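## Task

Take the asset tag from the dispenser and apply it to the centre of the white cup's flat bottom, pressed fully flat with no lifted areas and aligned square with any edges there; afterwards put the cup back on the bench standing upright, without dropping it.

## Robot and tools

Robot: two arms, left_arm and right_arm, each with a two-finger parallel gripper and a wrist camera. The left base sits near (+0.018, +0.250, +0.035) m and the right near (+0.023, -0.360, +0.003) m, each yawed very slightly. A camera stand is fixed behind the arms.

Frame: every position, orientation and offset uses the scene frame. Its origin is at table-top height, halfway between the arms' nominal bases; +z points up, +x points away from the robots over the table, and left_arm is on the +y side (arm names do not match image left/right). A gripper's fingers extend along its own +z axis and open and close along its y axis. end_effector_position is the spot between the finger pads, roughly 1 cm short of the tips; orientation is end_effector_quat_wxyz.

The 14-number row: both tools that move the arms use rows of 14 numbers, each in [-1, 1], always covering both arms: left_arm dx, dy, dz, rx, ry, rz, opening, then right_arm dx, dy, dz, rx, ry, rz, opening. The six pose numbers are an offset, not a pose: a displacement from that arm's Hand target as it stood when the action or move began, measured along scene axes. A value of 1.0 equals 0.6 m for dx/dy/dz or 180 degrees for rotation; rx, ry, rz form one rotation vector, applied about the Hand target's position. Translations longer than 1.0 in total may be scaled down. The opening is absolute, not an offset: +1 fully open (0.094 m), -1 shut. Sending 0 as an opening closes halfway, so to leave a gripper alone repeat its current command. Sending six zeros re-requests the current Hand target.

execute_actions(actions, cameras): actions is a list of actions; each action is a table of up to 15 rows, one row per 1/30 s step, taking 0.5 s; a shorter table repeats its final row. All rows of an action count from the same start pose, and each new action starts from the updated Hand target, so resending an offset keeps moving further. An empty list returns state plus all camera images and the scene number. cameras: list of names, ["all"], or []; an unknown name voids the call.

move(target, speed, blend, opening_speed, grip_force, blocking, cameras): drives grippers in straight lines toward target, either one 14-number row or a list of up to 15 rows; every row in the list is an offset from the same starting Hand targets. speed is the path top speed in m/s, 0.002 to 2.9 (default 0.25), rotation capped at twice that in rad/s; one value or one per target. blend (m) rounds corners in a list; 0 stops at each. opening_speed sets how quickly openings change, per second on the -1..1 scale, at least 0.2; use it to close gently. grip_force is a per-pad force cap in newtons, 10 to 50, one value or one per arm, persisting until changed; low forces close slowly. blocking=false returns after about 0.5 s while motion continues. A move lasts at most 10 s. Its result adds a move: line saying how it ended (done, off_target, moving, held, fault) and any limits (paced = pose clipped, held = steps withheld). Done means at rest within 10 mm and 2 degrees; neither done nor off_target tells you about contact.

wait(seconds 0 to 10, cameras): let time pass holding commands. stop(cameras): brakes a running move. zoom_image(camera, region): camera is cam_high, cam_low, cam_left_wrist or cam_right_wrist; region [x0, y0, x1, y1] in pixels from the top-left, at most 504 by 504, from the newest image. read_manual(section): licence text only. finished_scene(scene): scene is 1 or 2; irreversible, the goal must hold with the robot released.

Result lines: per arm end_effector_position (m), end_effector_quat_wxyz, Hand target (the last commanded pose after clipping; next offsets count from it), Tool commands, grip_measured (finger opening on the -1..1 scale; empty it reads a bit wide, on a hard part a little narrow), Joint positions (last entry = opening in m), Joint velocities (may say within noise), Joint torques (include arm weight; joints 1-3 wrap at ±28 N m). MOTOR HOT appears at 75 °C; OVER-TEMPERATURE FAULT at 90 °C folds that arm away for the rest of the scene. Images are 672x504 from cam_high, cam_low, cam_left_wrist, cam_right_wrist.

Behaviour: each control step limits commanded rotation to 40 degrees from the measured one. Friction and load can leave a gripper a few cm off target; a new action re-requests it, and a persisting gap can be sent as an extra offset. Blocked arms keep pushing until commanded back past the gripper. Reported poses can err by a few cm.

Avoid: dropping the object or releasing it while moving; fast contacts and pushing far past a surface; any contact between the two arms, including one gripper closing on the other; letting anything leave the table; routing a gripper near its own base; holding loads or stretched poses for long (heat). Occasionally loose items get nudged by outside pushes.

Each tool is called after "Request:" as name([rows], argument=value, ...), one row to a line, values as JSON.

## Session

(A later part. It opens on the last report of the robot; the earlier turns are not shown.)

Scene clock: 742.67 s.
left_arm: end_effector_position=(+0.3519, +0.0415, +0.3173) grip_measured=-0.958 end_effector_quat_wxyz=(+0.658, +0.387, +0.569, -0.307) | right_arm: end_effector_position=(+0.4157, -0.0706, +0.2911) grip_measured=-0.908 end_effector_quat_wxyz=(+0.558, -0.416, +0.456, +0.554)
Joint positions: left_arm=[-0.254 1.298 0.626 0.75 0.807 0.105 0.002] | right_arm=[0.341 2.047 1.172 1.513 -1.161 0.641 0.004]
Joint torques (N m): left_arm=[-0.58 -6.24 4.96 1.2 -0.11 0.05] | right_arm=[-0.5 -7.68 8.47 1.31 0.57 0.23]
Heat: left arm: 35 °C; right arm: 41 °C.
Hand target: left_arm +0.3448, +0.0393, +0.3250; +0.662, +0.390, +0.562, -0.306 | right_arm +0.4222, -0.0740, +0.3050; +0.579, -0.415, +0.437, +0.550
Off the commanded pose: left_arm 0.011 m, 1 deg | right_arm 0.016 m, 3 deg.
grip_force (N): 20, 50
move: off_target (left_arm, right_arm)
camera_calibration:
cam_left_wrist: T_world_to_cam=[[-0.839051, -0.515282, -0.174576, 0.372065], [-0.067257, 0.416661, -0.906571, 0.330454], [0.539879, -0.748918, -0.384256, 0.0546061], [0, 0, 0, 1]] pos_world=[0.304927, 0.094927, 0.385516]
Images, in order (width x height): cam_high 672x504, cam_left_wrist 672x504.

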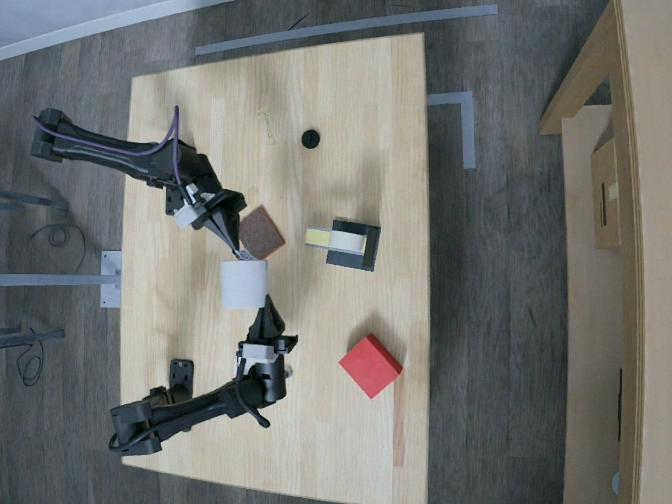

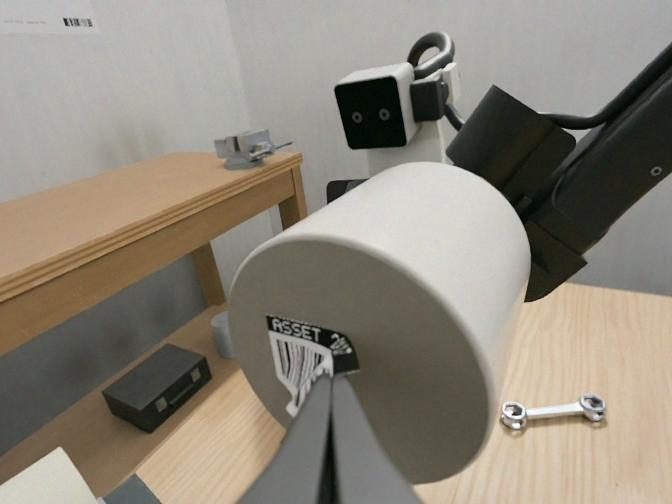

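Request:
move(target=[-0.010, -0.0133, 0.0, 0, 0, 0, -1.0, 0, 0, 0, 0, 0, 0, -1.0], speed=0.03, cameras=["cam_left_wrist", "cam_high"])

Request:
zoom_image(camera="cam_left_wrist", region=[220, 240, 420, 440])

Request:
zoom_image(camera="cam_high", region=[215, 215, 285, 280])

Scene clock: 746.80 s.
left_arm: end_effector_position=(+0.3472, +0.0339, +0.3176) grip_measured=-0.958 end_effector_quat_wxyz=(+0.660, +0.386, +0.568, -0.305) | right_arm: end_effector_position=(+0.4153, -0.0707, +0.2917) grip_measured=-0.908 end_effector_quat_wxyz=(+0.558, -0.416, +0.455, +0.555)
Joint positions: left_arm=[-0.29 1.282 0.615 0.745 0.766 0.109 0.002] | right_arm=[0.341 2.047 1.172 1.518 -1.161 0.644 0.004]
Joint torques (N m): left_arm=[-0.8 -6.27 5.18 1.17 -0.06 0.04] | right_arm=[-0.51 -7.66 8.49 1.27 0.57 0.22]
Heat: left arm: 35 °C; right arm: 40 °C.
Hand target: left_arm +0.3388, +0.0313, +0.3250; +0.662, +0.390, +0.562, -0.306 | right_arm +0.4222, -0.0740, +0.3050; +0.579, -0.415, +0.437, +0.550
Off the commanded pose: left_arm 0.011 m, 1 deg | right_arm 0.015 m, 3 deg.
grip_force (N): 20, 50
move: off_target (left_arm, right_arm)
camera_calibration:
cam_left_wrist: T_world_to_cam=[[-0.836068, -0.519318, -0.176916, 0.364115], [-0.0662705, 0.415706, -0.907082, 0.333475], [0.544609, -0.746658, -0.381974, 0.0492299], [0, 0, 0, 1]] pos_world=[0.299713, 0.0872221, 0.385711]
Images, in order (width x height): cam_high 672x504, cam_left_wrist 672x504.

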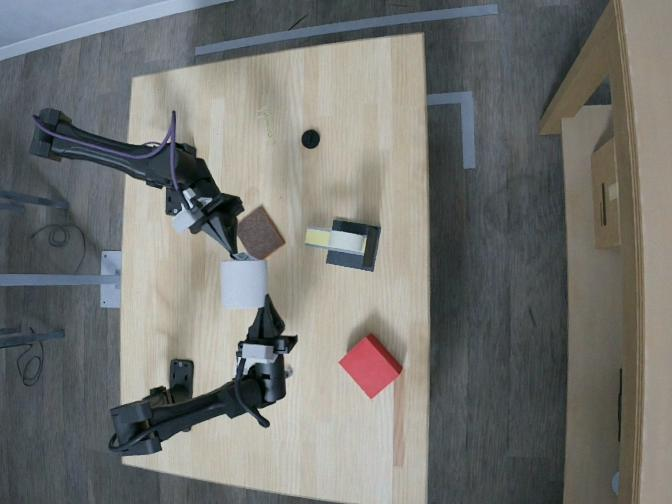

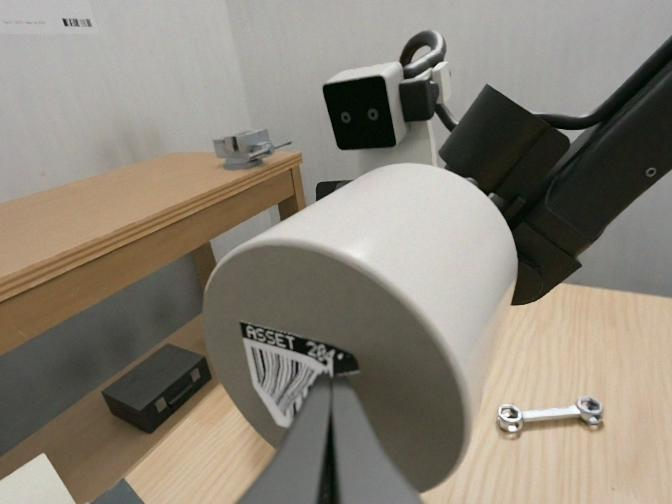

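Scaled by 2.520 from the camera's 672x504 image, which has a finer 960x720 frame.

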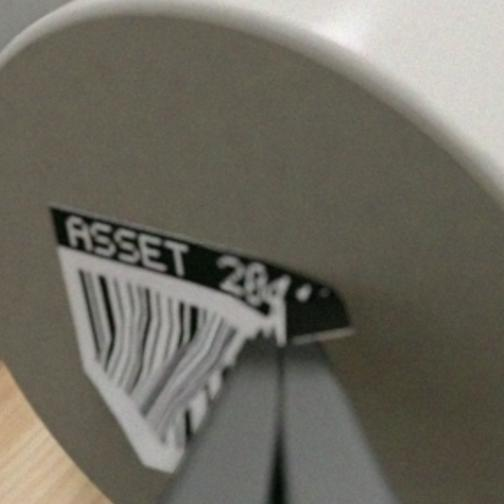

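Scaled by 7.200 from the camera's 672x504 image, which has a finer 960x720 frame.

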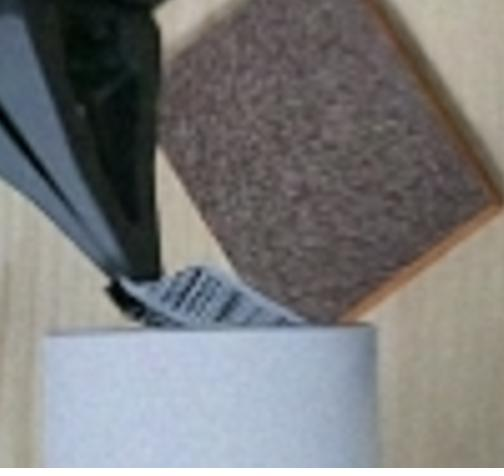

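Request:
move(target=[-0.0067, 0.0, -0.020, 0, 0, 0, -1.0, 0, 0, 0, 0, 0, 0, -1.0], speed=0.03, cameras=["cam_left_wrist", "cam_high"])

Request:
zoom_image(camera="cam_left_wrist", region=[220, 240, 420, 440])

Request:
zoom_image(camera="cam_high", region=[215, 215, 285, 280])

Scene clock: 751.80 s.
left_arm: end_effector_position=(+0.3401, +0.0301, +0.2999) grip_measured=-0.958 end_effector_quat_wxyz=(+0.644, +0.388, +0.580, -0.313) | right_arm: end_effector_position=(+0.4145, -0.0701, +0.2877) grip_measured=-0.908 end_effector_quat_wxyz=(+0.553, -0.420, +0.457, +0.556)
Joint positions: left_arm=[-0.306 1.282 0.574 0.745 0.764 0.111 0.002] | right_arm=[0.341 2.053 1.172 1.518 -1.173 0.644 0.004]
Joint torques (N m): left_arm=[-0.53 -5.7 4.66 1.63 -0.1 0.05] | right_arm=[-0.54 -8.12 8.43 1.3 0.72 0.23]
Heat: left arm: 34 °C; right arm: 40 °C.
Hand target: left_arm +0.3347, +0.0313, +0.3130; +0.662, +0.390, +0.562, -0.306 | right_arm +0.4222, -0.0740, +0.3050; +0.579, -0.415, +0.437, +0.550
Off the commanded pose: left_arm 0.014 m, 3 deg | right_arm 0.019 m, 4 deg.
grip_force (N): 20, 50
move: off_target (left_arm, right_arm)
camera_calibration:
cam_left_wrist: T_world_to_cam=[[-0.849409, -0.505872, -0.150329, 0.349359], [-0.0954138, 0.427372, -0.899027, 0.325674], [0.519039, -0.749298, -0.41128, 0.0609633], [0, 0, 0, 1]] pos_world=[0.29618, 0.0832268, 0.370381]
Images, in order (width x height): cam_high 672x504, cam_left_wrist 672x504.

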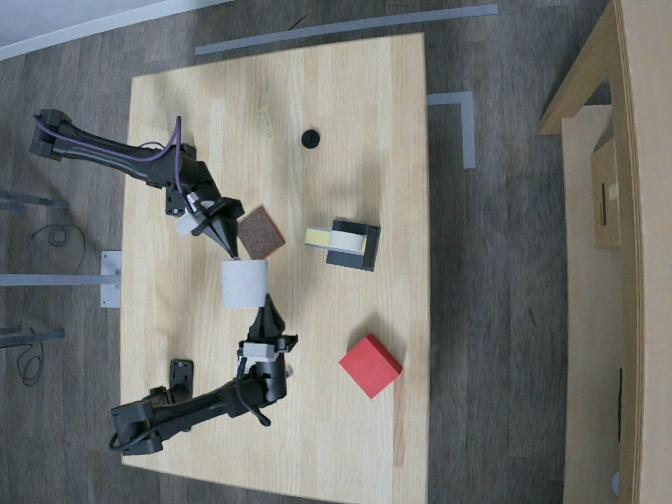

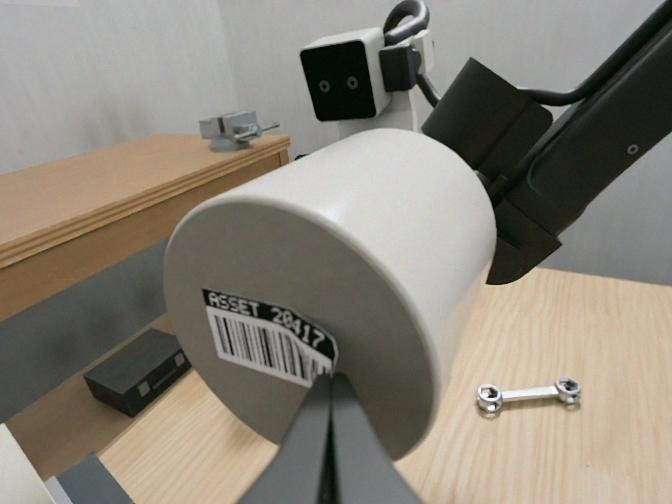

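Scaled by 2.520 from the camera's 672x504 image, which has a finer 960x720 frame.

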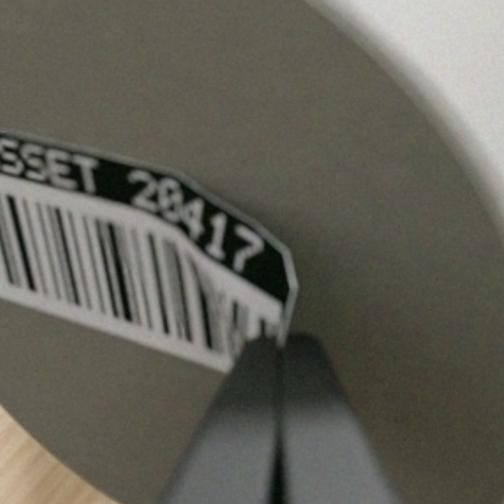

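Scaled by 7.200 from the camera's 672x504 image, which has a finer 960x720 frame.

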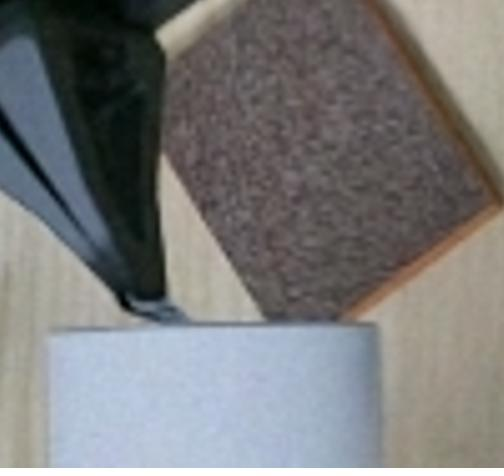

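Request:
move(target=[0, 0, 0, 0, 0, 0, -0.83, 0, 0, 0, 0, 0, 0, -1.0], speed=0.02, opening_speed=0.2, cameras=["cam_left_wrist"])

Request:
zoom_image(camera="cam_left_wrist", region=[180, 240, 400, 460])

Scene clock: 760.73 s.
left_arm: end_effector_position=(+0.3420, +0.0328, +0.2999) grip_measured=-0.832 end_effector_quat_wxyz=(+0.646, +0.385, +0.582, -0.310) | right_arm: end_effector_position=(+0.4142, -0.0700, +0.2876) grip_measured=-0.908 end_effector_quat_wxyz=(+0.553, -0.420, +0.457, +0.556)
Joint positions: left_arm=[-0.298 1.282 0.574 0.745 0.763 0.111 0.008] | right_arm=[0.341 2.053 1.172 1.518 -1.175 0.644 0.004]
Joint torques (N m): left_arm=[-0.54 -5.76 4.64 1.67 -0.07 0.06] | right_arm=[-0.55 -8.13 8.42 1.3 0.74 0.24]
Heat: left arm: 34 °C; right arm: 39 °C.
Hand target: left_arm +0.3347, +0.0313, +0.3130; +0.662, +0.390, +0.562, -0.306 | right_arm +0.4222, -0.0740, +0.3050; +0.579, -0.415, +0.437, +0.550
Off the commanded pose: left_arm 0.015 m, 3 deg | right_arm 0.020 m, 4 deg.
grip_force (N): 20, 50
move: off_target (left_arm, right_arm)
camera_calibration:
cam_left_wrist: T_world_to_cam=[[-0.844719, -0.513676, -0.150289, 0.350947], [-0.0993881, 0.426473, -0.899023, 0.326085], [0.525901, -0.744485, -0.411303, 0.0595176], [0, 0, 0, 1]] pos_world=[0.29756, 0.0855164, 0.370382]
Images, in order (width x height): cam_left_wrist 672x504.

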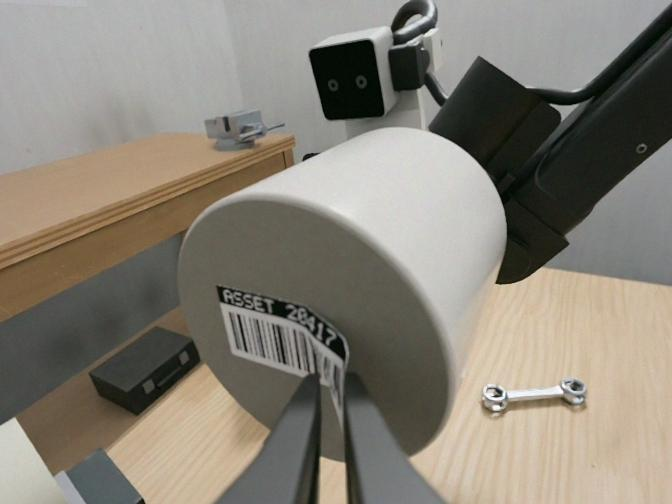

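Scaled by 2.291 from the camera's 672x504 image, which has a finer 960x720 frame.

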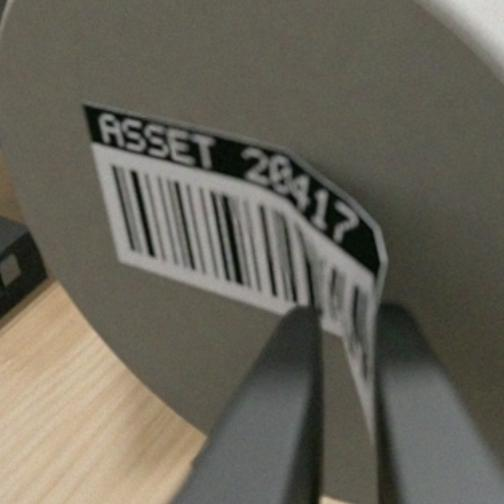

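Request:
move(target=[-0.0267, 0.006, 0, 0, 0, 0, -0.83, 0, 0, 0, 0, 0, 0, -1.0], speed=0.02, cameras=["cam_left_wrist", "cam_high"])

Request:
zoom_image(camera="cam_left_wrist", region=[180, 240, 400, 460])

Request:
zoom_image(camera="cam_high", region=[215, 215, 285, 280])

Scene clock: 765.63 s.
left_arm: end_effector_position=(+0.3291, +0.0368, +0.3027) grip_measured=-0.832 end_effector_quat_wxyz=(+0.655, +0.381, +0.578, -0.303) | right_arm: end_effector_position=(+0.4061, -0.0671, +0.2886) grip_measured=-0.908 end_effector_quat_wxyz=(+0.548, -0.435, +0.446, +0.558)
Joint positions: left_arm=[-0.306 1.212 0.523 0.745 0.738 0.111 0.008] | right_arm=[0.349 2.052 1.172 1.544 -1.199 0.652 0.004]
Joint torques (N m): left_arm=[-0.65 -6.08 4.81 1.36 0.11 0.05] | right_arm=[-1.31 -8.05 8.23 1.08 1.04 0.21]
Heat: left arm: 34 °C; right arm: 39 °C.
Hand target: left_arm +0.3187, +0.0349, +0.3130; +0.662, +0.390, +0.562, -0.306 | right_arm +0.4222, -0.0740, +0.3050; +0.579, -0.415, +0.437, +0.550
Off the commanded pose: left_arm 0.015 m, 2 deg | right_arm 0.024 m, 4 deg.
grip_force (N): 20, 50
move: off_target (left_arm, right_arm)
camera_calibration:
cam_left_wrist: T_world_to_cam=[[-0.833002, -0.528809, -0.16269, 0.342927], [-0.0895023, 0.418976, -0.903575, 0.323982], [0.545982, -0.738119, -0.396338, 0.0590704], [0, 0, 0, 1]] pos_world=[0.282405, 0.0892031, 0.371945]
Images, in order (width x height): cam_high 672x504, cam_left_wrist 672x504.

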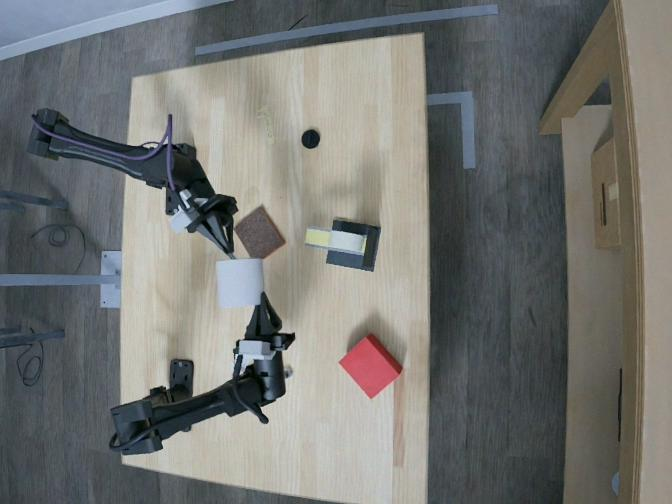

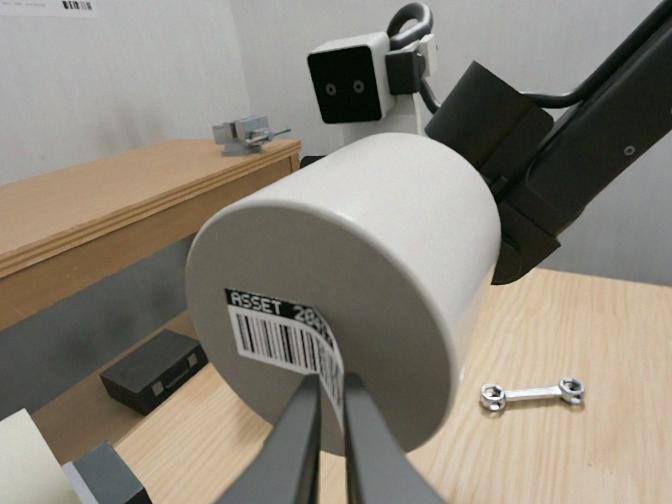

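Scaled by 2.291 from the camera's 672x504 image, which has a finer 960x720 frame.

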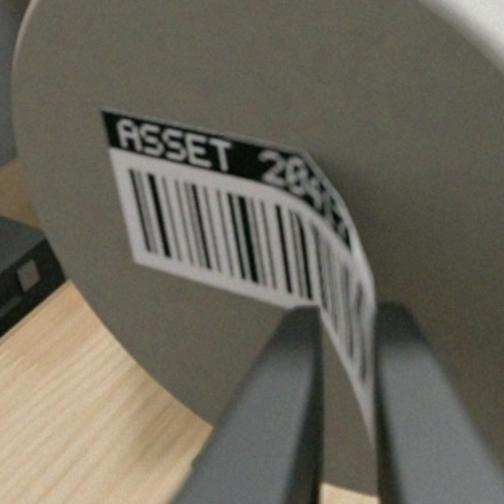

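Scaled by 7.200 from the camera's 672x504 image, which has a finer 960x720 frame.

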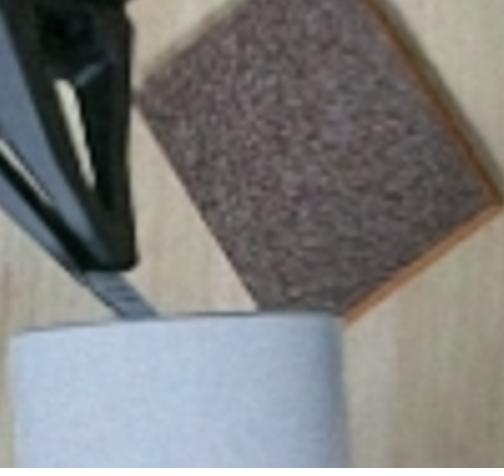

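Request:
move(target=[0.018, 0.004, 0, 0, 0, -0.15, -0.83, 0, 0, 0, 0, 0, 0, -1.0], speed=0.04, cameras=["cam_left_wrist", "cam_high"])

Request:
zoom_image(camera="cam_left_wrist", region=[180, 240, 400, 460])

Request:
zoom_image(camera="cam_high", region=[215, 215, 285, 280])

Scene clock: 787.43 s.
left_arm: end_effector_position=(+0.3259, +0.0345, +0.2982) grip_measured=-0.832 end_effector_quat_wxyz=(+0.553, +0.499, +0.479, -0.465) | right_arm: end_effector_position=(+0.4085, -0.0733, +0.2874) grip_measured=-0.908 end_effector_quat_wxyz=(+0.549, -0.438, +0.448, +0.553)
Joint positions: left_arm=[-0.154 1.578 0.736 1.067 1.375 -0.115 0.008] | right_arm=[0.332 2.052 1.172 1.547 -1.215 0.652 0.004]
Joint torques (N m): left_arm=[0.58 -5 7.42 1.46 0.03 -0.1] | right_arm=[-0.38 -8.06 8.17 1.04 1.24 0.2]
Heat: left arm: 34 °C; right arm: 37 °C.
Hand target: left_arm +0.3295, +0.0373, +0.3130; +0.572, +0.511, +0.455, -0.452 | right_arm +0.4222, -0.0740, +0.3050; +0.579, -0.415, +0.437, +0.550
Off the commanded pose: left_arm 0.016 m, 4 deg | right_arm 0.022 m, 5 deg.
grip_force (N): 20, 50
move: off_target (left_arm, right_arm)
camera_calibration:
cam_left_wrist: T_world_to_cam=[[-0.989881, -0.0745717, -0.120725, 0.361338], [0.0802305, 0.40761, -0.909625, 0.267445], [0.117041, -0.910106, -0.397502, 0.203359], [0, 0, 0, 1]] pos_world=[0.312423, 0.103011, 0.367734]
Images, in order (width x height): cam_high 672x504, cam_left_wrist 672x504.

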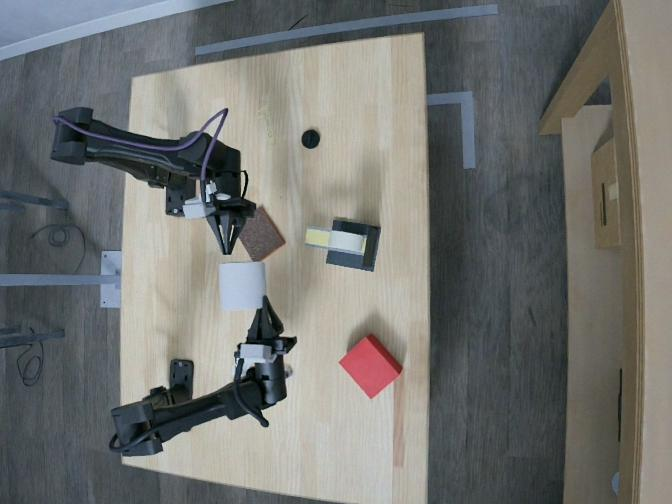

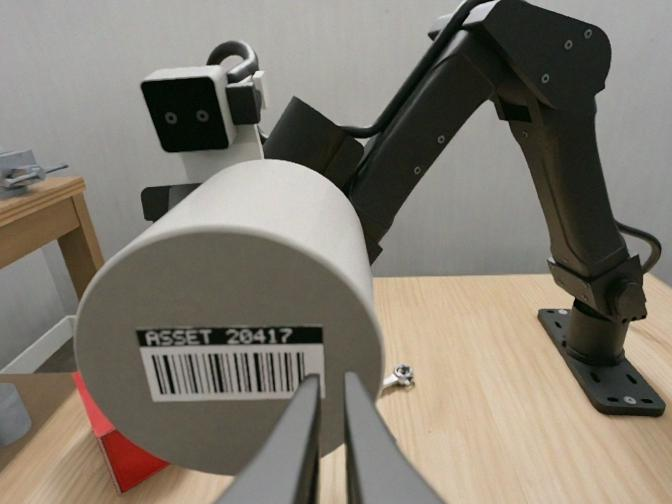

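Scaled by 2.291 from the camera's 672x504 image, which has a finer 960x720 frame.

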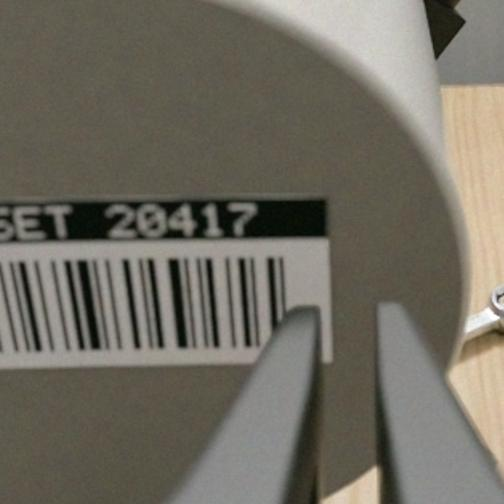

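Scaled by 7.200 from the camera's 672x504 image, which has a finer 960x720 frame.

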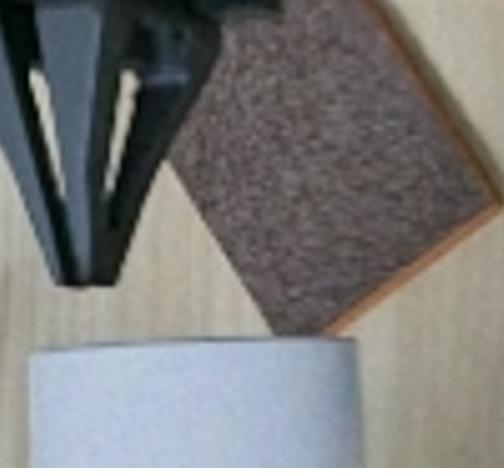

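Request:
zoom_image(camera="cam_left_wrist", region=[60, 210, 400, 490])

Request:
zoom_image(camera="cam_left_wrist", region=[130, 310, 340, 420])

Scaled by 1.482 from the camera's 672x504 image, which has a finer 960x720 frame.

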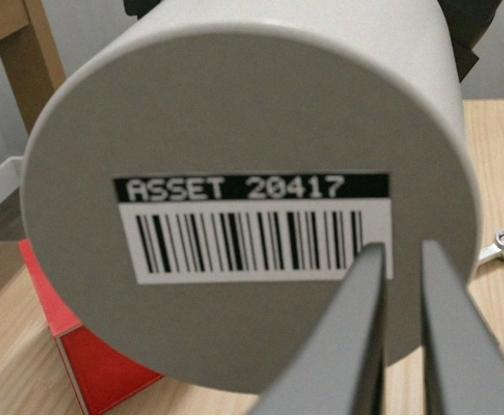

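Scaled by 2.400 from the camera's 672x504 image, which has a finer 960x720 frame.

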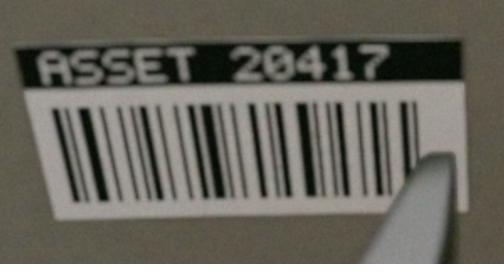

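Request:
zoom_image(camera="cam_left_wrist", region=[65, 220, 215, 350])

Request:
zoom_image(camera="cam_left_wrist", region=[240, 220, 390, 350])

Request:
zoom_image(camera="cam_left_wrist", region=[65, 350, 265, 490])

Scaled by 3.360 from the camera's 672x504 image, which has a finer 960x720 frame.

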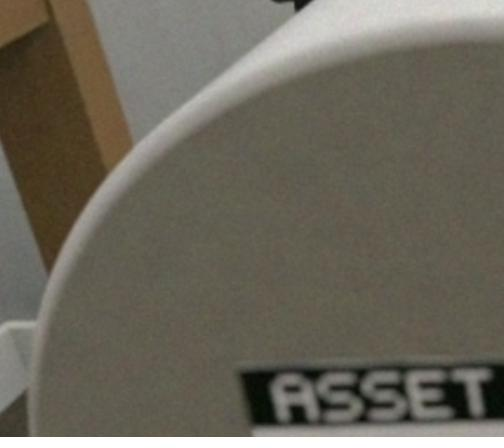

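Scaled by 3.360 from the camera's 672x504 image, which has a finer 960x720 frame.

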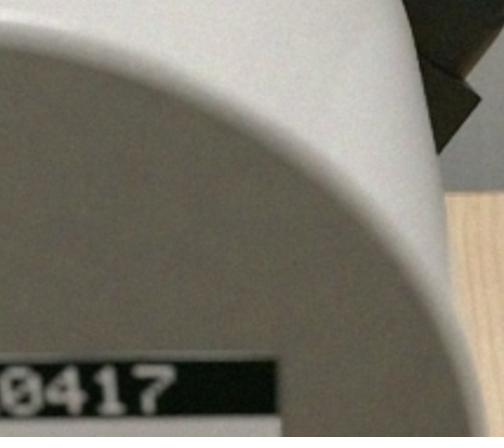

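Scaled by 2.520 from the camera's 672x504 image, which has a finer 960x720 frame.

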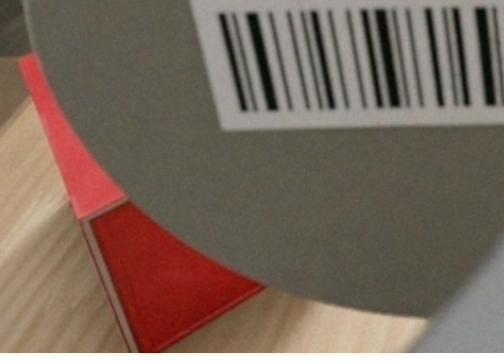

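Request:
move(target=[-0.01, 0.10, 0.02, 0, 0, 0, -0.83, 0, 0, 0, 0, 0, 0, -1.0], speed=0.06, cameras=["cam_left_wrist", "cam_high"])

Request:
zoom_image(camera="cam_left_wrist", region=[130, 150, 350, 370])

Scene clock: 818.67 s.
left_arm: end_effector_position=(+0.3302, +0.0967, +0.3050) grip_measured=-0.832 end_effector_quat_wxyz=(+0.547, +0.490, +0.505, -0.454) | right_arm: end_effector_position=(+0.4085, -0.0733, +0.2874) grip_measured=-0.908 end_effector_quat_wxyz=(+0.549, -0.438, +0.448, +0.553)
Joint positions: left_arm=[0.055 1.578 0.736 1.259 1.545 -0.34 0.008] | right_arm=[0.332 2.052 1.172 1.547 -1.215 0.652 0.004]
Joint torques (N m): left_arm=[0.54 -8.05 6.39 1.25 -0.08 -0.08] | right_arm=[-0.39 -8.06 8.17 1.04 1.24 0.2]
Heat: left arm: 35 °C; right arm: 36 °C.
Hand target: left_arm +0.3235, +0.0973, +0.3250; +0.572, +0.511, +0.455, -0.452 | right_arm +0.4222, -0.0740, +0.3050; +0.579, -0.415, +0.437, +0.550
Off the commanded pose: left_arm 0.021 m, 7 deg | right_arm 0.022 m, 5 deg.
joint sent to its limit (left arm) — joint 5 (wrist yaw), upper limit. The joint targets are off in position and orientation.
grip_force (N): 20, 50
move: off_target (left_arm, right_arm)
camera_calibration:
cam_left_wrist: T_world_to_cam=[[-0.989587, -0.111183, -0.0914055, 0.365498], [0.0338482, 0.437479, -0.898591, 0.256948], [0.139896, -0.892328, -0.429161, 0.26263], [0, 0, 0, 1]] pos_world=[0.316254, 0.162581, 0.37701]
Images, in order (width x height): cam_high 672x504, cam_left_wrist 672x504.

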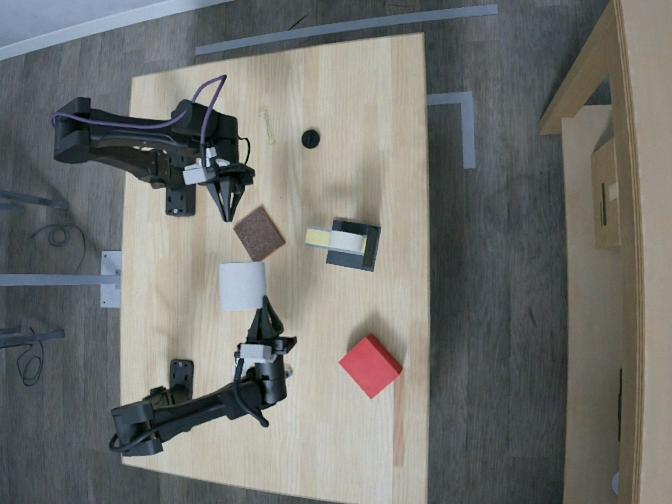

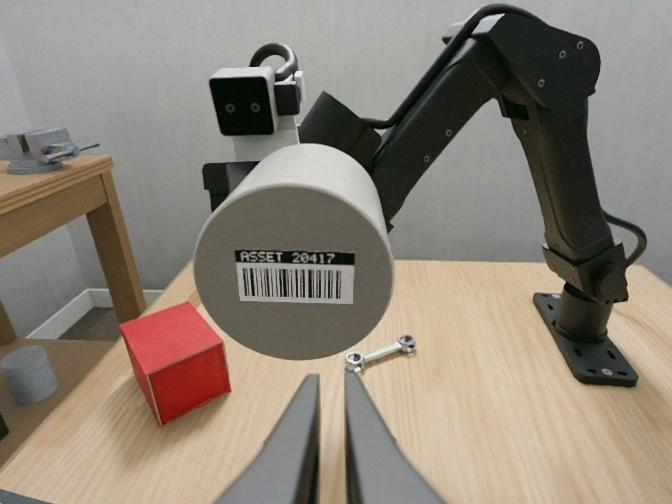

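Scaled by 2.291 from the camera's 672x504 image, which has a finer 960x720 frame.

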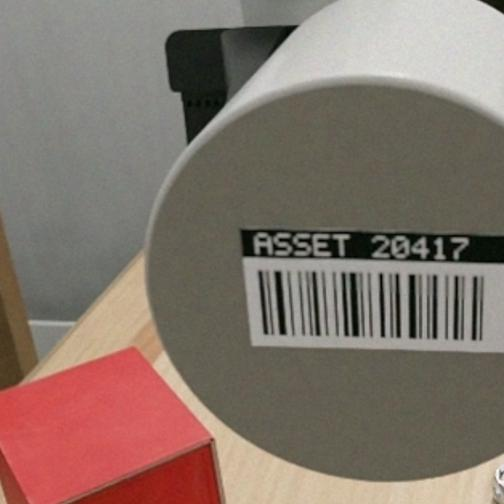

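Request:
move(target=[0, 0.0, 0.0, 0, 0, 0, -0.83, 0.0, -0.124, -0.23, -0.5097, 0.1742, -0.1366, -1.0], speed=0.12, cameras=["all"])

Scene clock: 839.53 s.
left_arm: end_effector_position=(+0.3245, +0.0963, +0.3150) grip_measured=-0.832 end_effector_quat_wxyz=(+0.554, +0.498, +0.496, -0.447) | right_arm: end_effector_position=(+0.4206, -0.1502, +0.1643) grip_measured=-0.908 end_effector_quat_wxyz=(+0.082, -0.467, +0.880, +0.035)
Joint positions: left_arm=[0.055 1.578 0.736 1.412 1.547 -0.461 0.008] | right_arm=[0.507 2.162 2.206 -1.453 -0.076 -0.519 0.004]
Joint torques (N m): left_arm=[0.5 -5.14 6.31 1.12 -0.15 -0.09] | right_arm=[0.5 -8.65 8.64 0.22 0.01 0.15]
Heat: left arm: 34 °C; right arm: 35 °C.
Hand target: left_arm +0.3235, +0.0973, +0.3250; +0.572, +0.511, +0.455, -0.452 | right_arm +0.4222, -0.1484, +0.1670; +0.079, -0.459, +0.884, +0.037
Off the commanded pose: left_arm 0.010 m, 5 deg | right_arm 0.004 m, 1 deg.
joint sent to its limit (left arm) — joint 5 (wrist yaw), upper limit. The joint targets are off in position and orientation.
grip_force (N): 20, 50
move: off_target (left_arm)
camera_calibration:
cam_left_wrist: T_world_to_cam=[[-0.986424, -0.108337, -0.12341, 0.369513], [0.064082, 0.437981, -0.896697, 0.255919], [0.151197, -0.892432, -0.425093, 0.262357], [0, 0, 0, 1]] pos_world=[0.308429, 0.16208, 0.38661]
cam_right_wrist: T_world_to_cam=[[0.841037, -0.540453, 0.0238175, -0.441832], [-0.528313, -0.811081, 0.251064, 0.0977043], [-0.11637, -0.223737, -0.967677, 0.265311], [0, 0, 0, 1]] pos_world=[0.45409, -0.100184, 0.242729]

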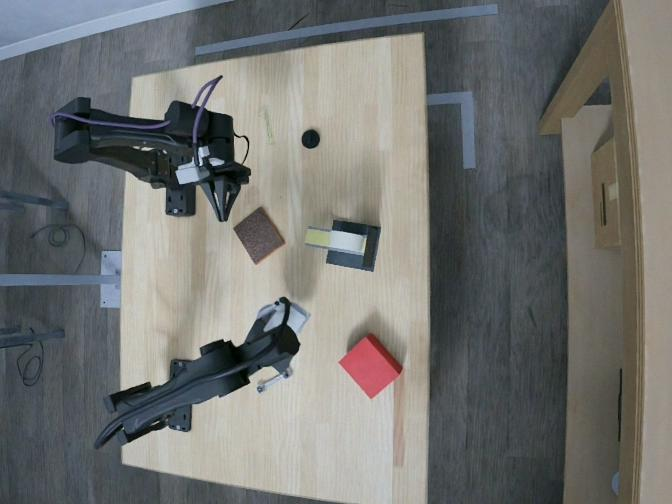

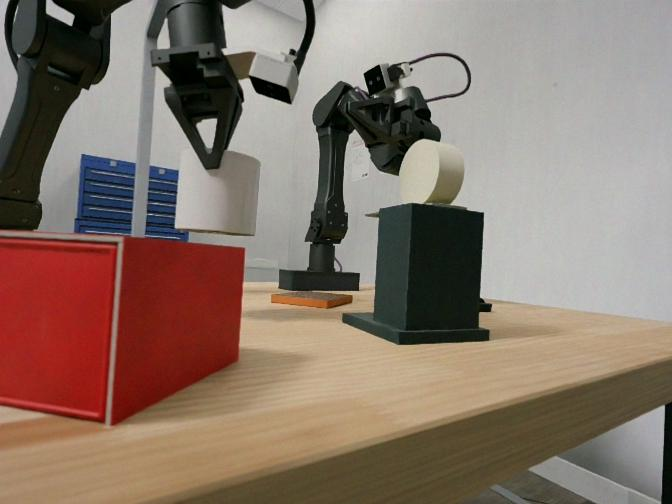

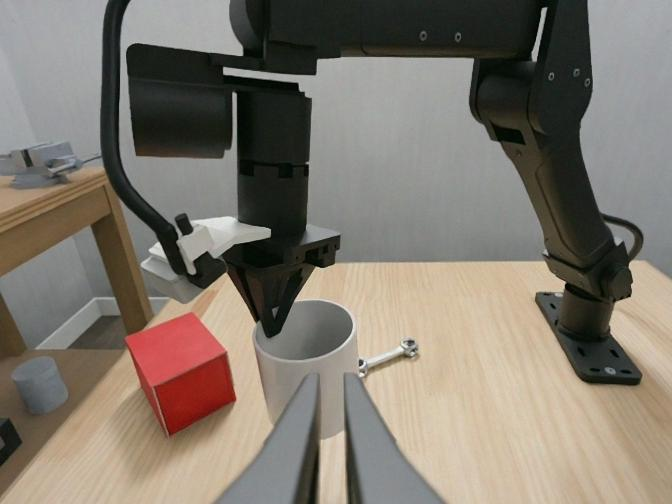

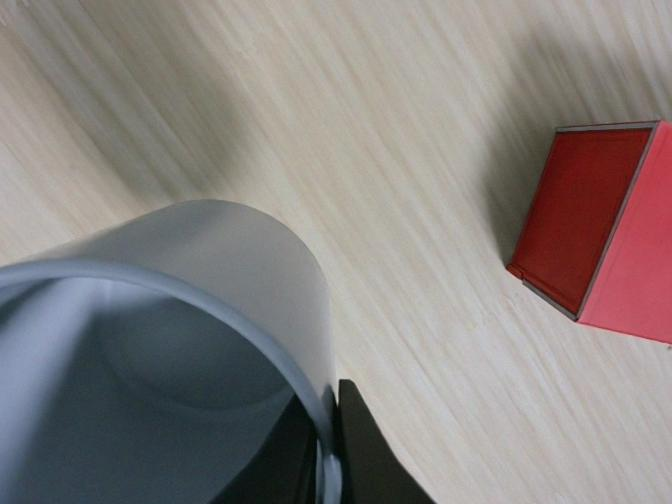

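Request:
move(target=[0, 0.0, 0.0, 0, 0, 0, -0.83, 0.0, 0.0, -0.13, 0, 0, 0, -1.0], speed=0.06, cameras=["cam_low", "cam_left_wrist"])

Scene clock: 843.67 s.
left_arm: end_effector_position=(+0.3242, +0.0962, +0.3155) grip_measured=-0.832 end_effector_quat_wxyz=(+0.555, +0.499, +0.495, -0.446) | right_arm: end_effector_position=(+0.4174, -0.1518, +0.0784) grip_measured=-0.908 end_effector_quat_wxyz=(+0.055, -0.467, +0.882, +0.036)
Joint positions: left_arm=[0.055 1.578 0.736 1.422 1.547 -0.467 0.008] | right_arm=[0.507 2.162 1.869 -1.169 -0.076 -0.519 0.004]
Joint torques (N m): left_arm=[0.61 -4.79 6.35 1.12 -0.16 -0.09] | right_arm=[0.49 -12.74 4.78 0.64 -0.01 0.14]
Heat: left arm: 33 °C; right arm: 35 °C.
Hand target: left_arm +0.3235, +0.0973, +0.3250; +0.572, +0.511, +0.455, -0.452 | right_arm +0.4222, -0.1484, +0.0890; +0.079, -0.459, +0.884, +0.037
Off the commanded pose: left_arm 0.010 m, 5 deg | right_arm 0.012 m, 3 deg.
grip_force (N): 20, 50
move: off_target (left_arm, right_arm)
camera_calibration:
cam_left_wrist: T_world_to_cam=[[-0.986051, -0.108228, -0.126454, 0.370025], [0.0668699, 0.438134, -0.896419, 0.255416], [0.152421, -0.892371, -0.424785, 0.262155], [0, 0, 0, 1]] pos_world=[0.307826, 0.16208, 0.38711]
Images, in order (width x height): cam_low 672x504, cam_left_wrist 672x504.

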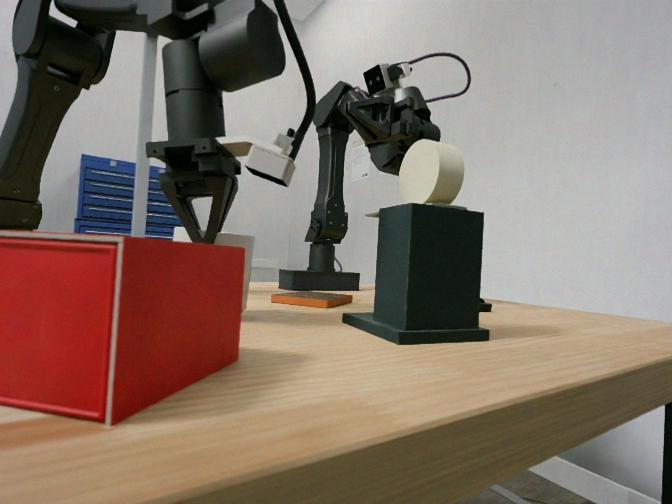

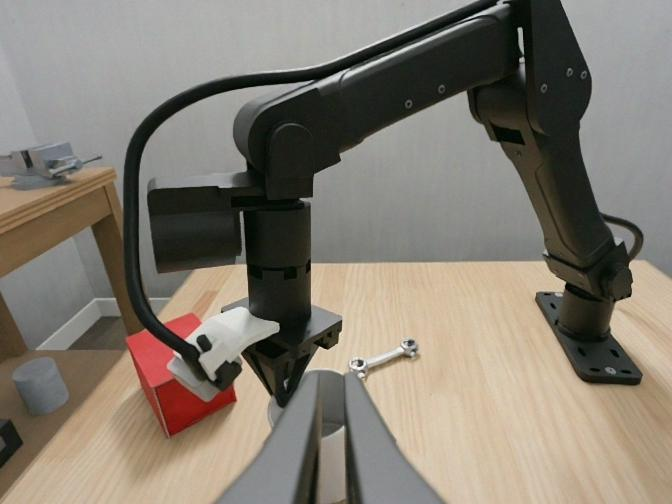

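Request:
move(target=[0, 0.0, 0.0, 0, 0, 0, -0.83, 0.0, 0.0, -0.01, 0.0205, -0.0143, 0, -1.0], speed=0.03, cameras=["cam_right_wrist"])

Scene clock: 848.73 s.
left_arm: end_effector_position=(+0.3239, +0.0962, +0.3159) grip_measured=-0.832 end_effector_quat_wxyz=(+0.555, +0.499, +0.494, -0.446) | right_arm: end_effector_position=(+0.4139, -0.1555, +0.0682) grip_measured=-0.908 end_effector_quat_wxyz=(+0.074, -0.463, +0.882, +0.041)
Joint positions: left_arm=[0.055 1.578 0.736 1.428 1.547 -0.472 0.008] | right_arm=[0.498 2.107 1.737 -1.056 -0.089 -0.519 0.004]
Joint torques (N m): left_arm=[0.57 -4.83 6.28 1.09 -0.17 -0.09] | right_arm=[-0.62 -13.29 4.34 0.94 -0.35 0.05]
Heat: left arm: 33 °C; right arm: 34 °C.
Hand target: left_arm +0.3235, +0.0973, +0.3250; +0.572, +0.511, +0.455, -0.452 | right_arm +0.4222, -0.1484, +0.0830; +0.114, -0.457, +0.880, +0.055
Off the commanded pose: left_arm 0.009 m, 5 deg | right_arm 0.018 m, 5 deg.
grip_force (N): 20, 50
move: off_target (left_arm, right_arm)
camera_calibration:
cam_right_wrist: T_world_to_cam=[[0.837384, -0.546595, 0.00471409, -0.434866], [-0.528987, -0.808177, 0.258887, 0.114192], [-0.137696, -0.219281, -0.965896, 0.179767], [0, 0, 0, 1]] pos_world=[0.449309, -0.105989, 0.146124]
Images, in order (width x height): cam_right_wrist 672x504.

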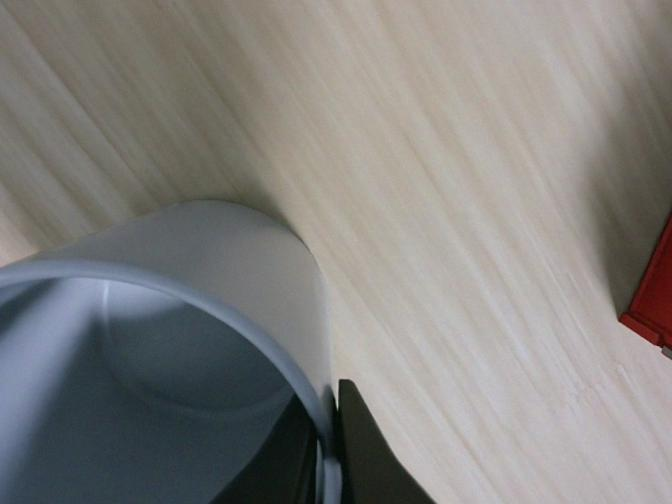

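Request:
move(target=[0, 0.0, 0.0, 0, 0, 0, -0.83, -0.010, -0.008, -0.025, 0, 0, 0, -1.0], speed=0.03, cameras=["cam_right_wrist", "cam_left_wrist"])

Scene clock: 852.60 s.
left_arm: end_effector_position=(+0.3238, +0.0962, +0.3161) grip_measured=-0.832 end_effector_quat_wxyz=(+0.555, +0.499, +0.494, -0.445) | right_arm: end_effector_position=(+0.4113, -0.1566, +0.0676) grip_measured=-0.908 end_effector_quat_wxyz=(+0.093, -0.463, +0.880, +0.043)
Joint positions: left_arm=[0.055 1.578 0.736 1.431 1.547 -0.474 0.008] | right_arm=[0.496 2.059 1.656 -0.984 -0.093 -0.519 0.004]
Joint torques (N m): left_arm=[0.59 -4.74 6.3 1.11 -0.15 -0.1] | right_arm=[-0.64 -10.82 3.62 0.99 -0.31 0.02]
Heat: left arm: 33 °C; right arm: 34 °C.
Hand target: left_arm +0.3235, +0.0973, +0.3250; +0.572, +0.511, +0.455, -0.452 | right_arm +0.4162, -0.1532, +0.0680; +0.114, -0.457, +0.880, +0.055
Off the commanded pose: left_arm 0.009 m, 5 deg | right_arm 0.006 m, 3 deg.
grip_force (N): 20, 50
move: off_target (left_arm, right_arm)
camera_calibration:
cam_left_wrist: T_world_to_cam=[[-0.985669, -0.10811, -0.129492, 0.370524], [0.0696627, 0.438251, -0.896149, 0.254967], [0.153633, -0.892327, -0.424439, 0.261857], [0, 0, 0, 1]] pos_world=[0.307223, 0.16198, 0.38761]
cam_right_wrist: T_world_to_cam=[[0.836528, -0.547529, 0.0208149, -0.434249], [-0.537533, -0.812708, 0.224865, 0.117297], [-0.106204, -0.199295, -0.974167, 0.169263], [0, 0, 0, 1]] pos_world=[0.444289, -0.108702, 0.147553]
Images, in order (width x height): cam_left_wrist 672x504, cam_right_wrist 672x504.

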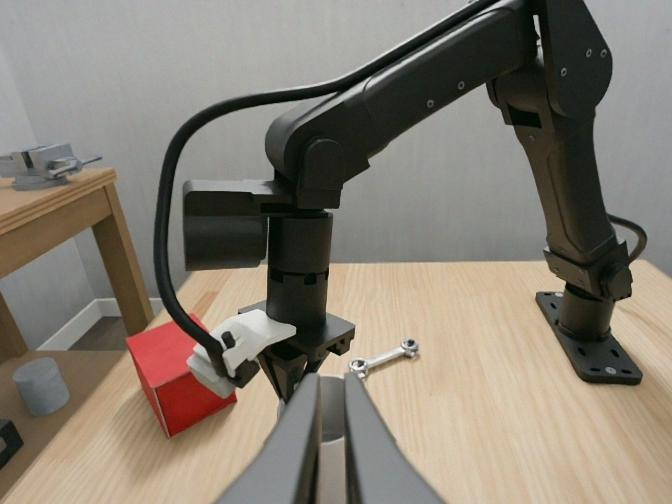

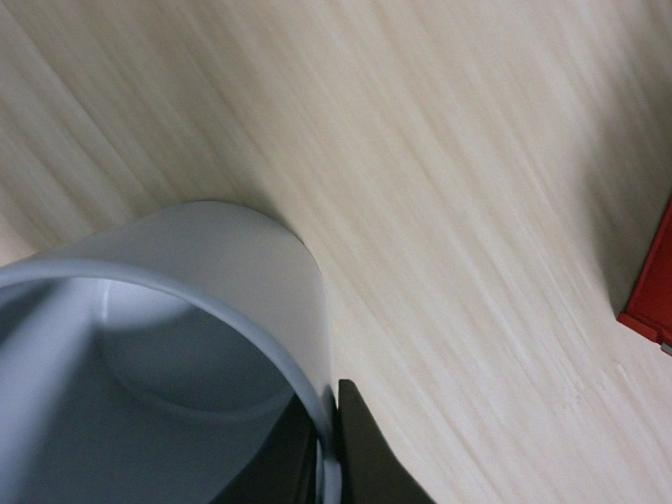

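Request:
move(target=[0, 0.0, 0.0, 0, 0, 0, -0.83, 0, 0, 0, 0, 0, 0, -0.35], speed=0.03, opening_speed=0.3, cameras=["cam_right_wrist", "cam_left_wrist"])

Scene clock: 857.13 s.
left_arm: end_effector_position=(+0.3236, +0.0962, +0.3164) grip_measured=-0.832 end_effector_quat_wxyz=(+0.555, +0.499, +0.494, -0.445) | right_arm: end_effector_position=(+0.4135, -0.1555, +0.0649) grip_measured=-0.352 end_effector_quat_wxyz=(+0.099, -0.462, +0.880, +0.046)
Joint positions: left_arm=[0.055 1.578 0.736 1.435 1.547 -0.478 0.008] | right_arm=[0.493 2.059 1.642 -0.958 -0.101 -0.519 0.03]
Joint torques (N m): left_arm=[0.49 -4.71 6.31 1.08 -0.18 -0.09] | right_arm=[-0.64 -10.91 4.38 0.79 -0.23 0.02]
Heat: left arm: 33 °C; right arm: 35 °C.
Hand target: left_arm +0.3235, +0.0973, +0.3250; +0.572, +0.511, +0.455, -0.452 | right_arm +0.4162, -0.1532, +0.0680; +0.114, -0.457, +0.880, +0.055
Off the commanded pose: left_arm 0.009 m, 5 deg | right_arm 0.005 m, 2 deg.
grip_force (N): 20, 50
move: off_target (left_arm)
camera_calibration:
cam_left_wrist: T_world_to_cam=[[-0.985669, -0.108132, -0.129476, 0.370462], [0.0696532, 0.438168, -0.89619, 0.255275], [0.153639, -0.892365, -0.424357, 0.261972], [0, 0, 0, 1]] pos_world=[0.307123, 0.16198, 0.38791]
cam_right_wrist: T_world_to_cam=[[0.835479, -0.549127, 0.0208278, -0.435203], [-0.540567, -0.814458, 0.210823, 0.121862], [-0.0988054, -0.187397, -0.977302, 0.166062], [0, 0, 0, 1]] pos_world=[0.445885, -0.108611, 0.145666]
Images, in order (width x height): cam_left_wrist 672x504, cam_right_wrist 672x504.

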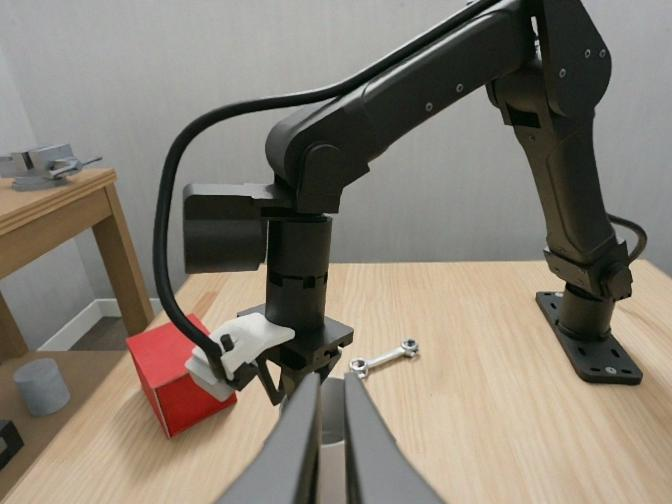

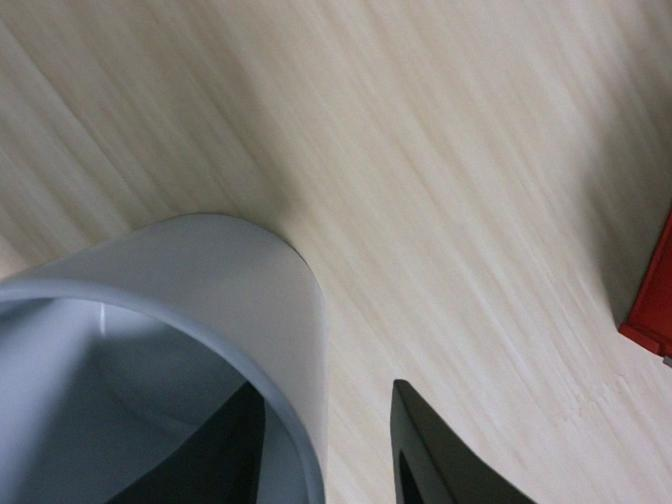

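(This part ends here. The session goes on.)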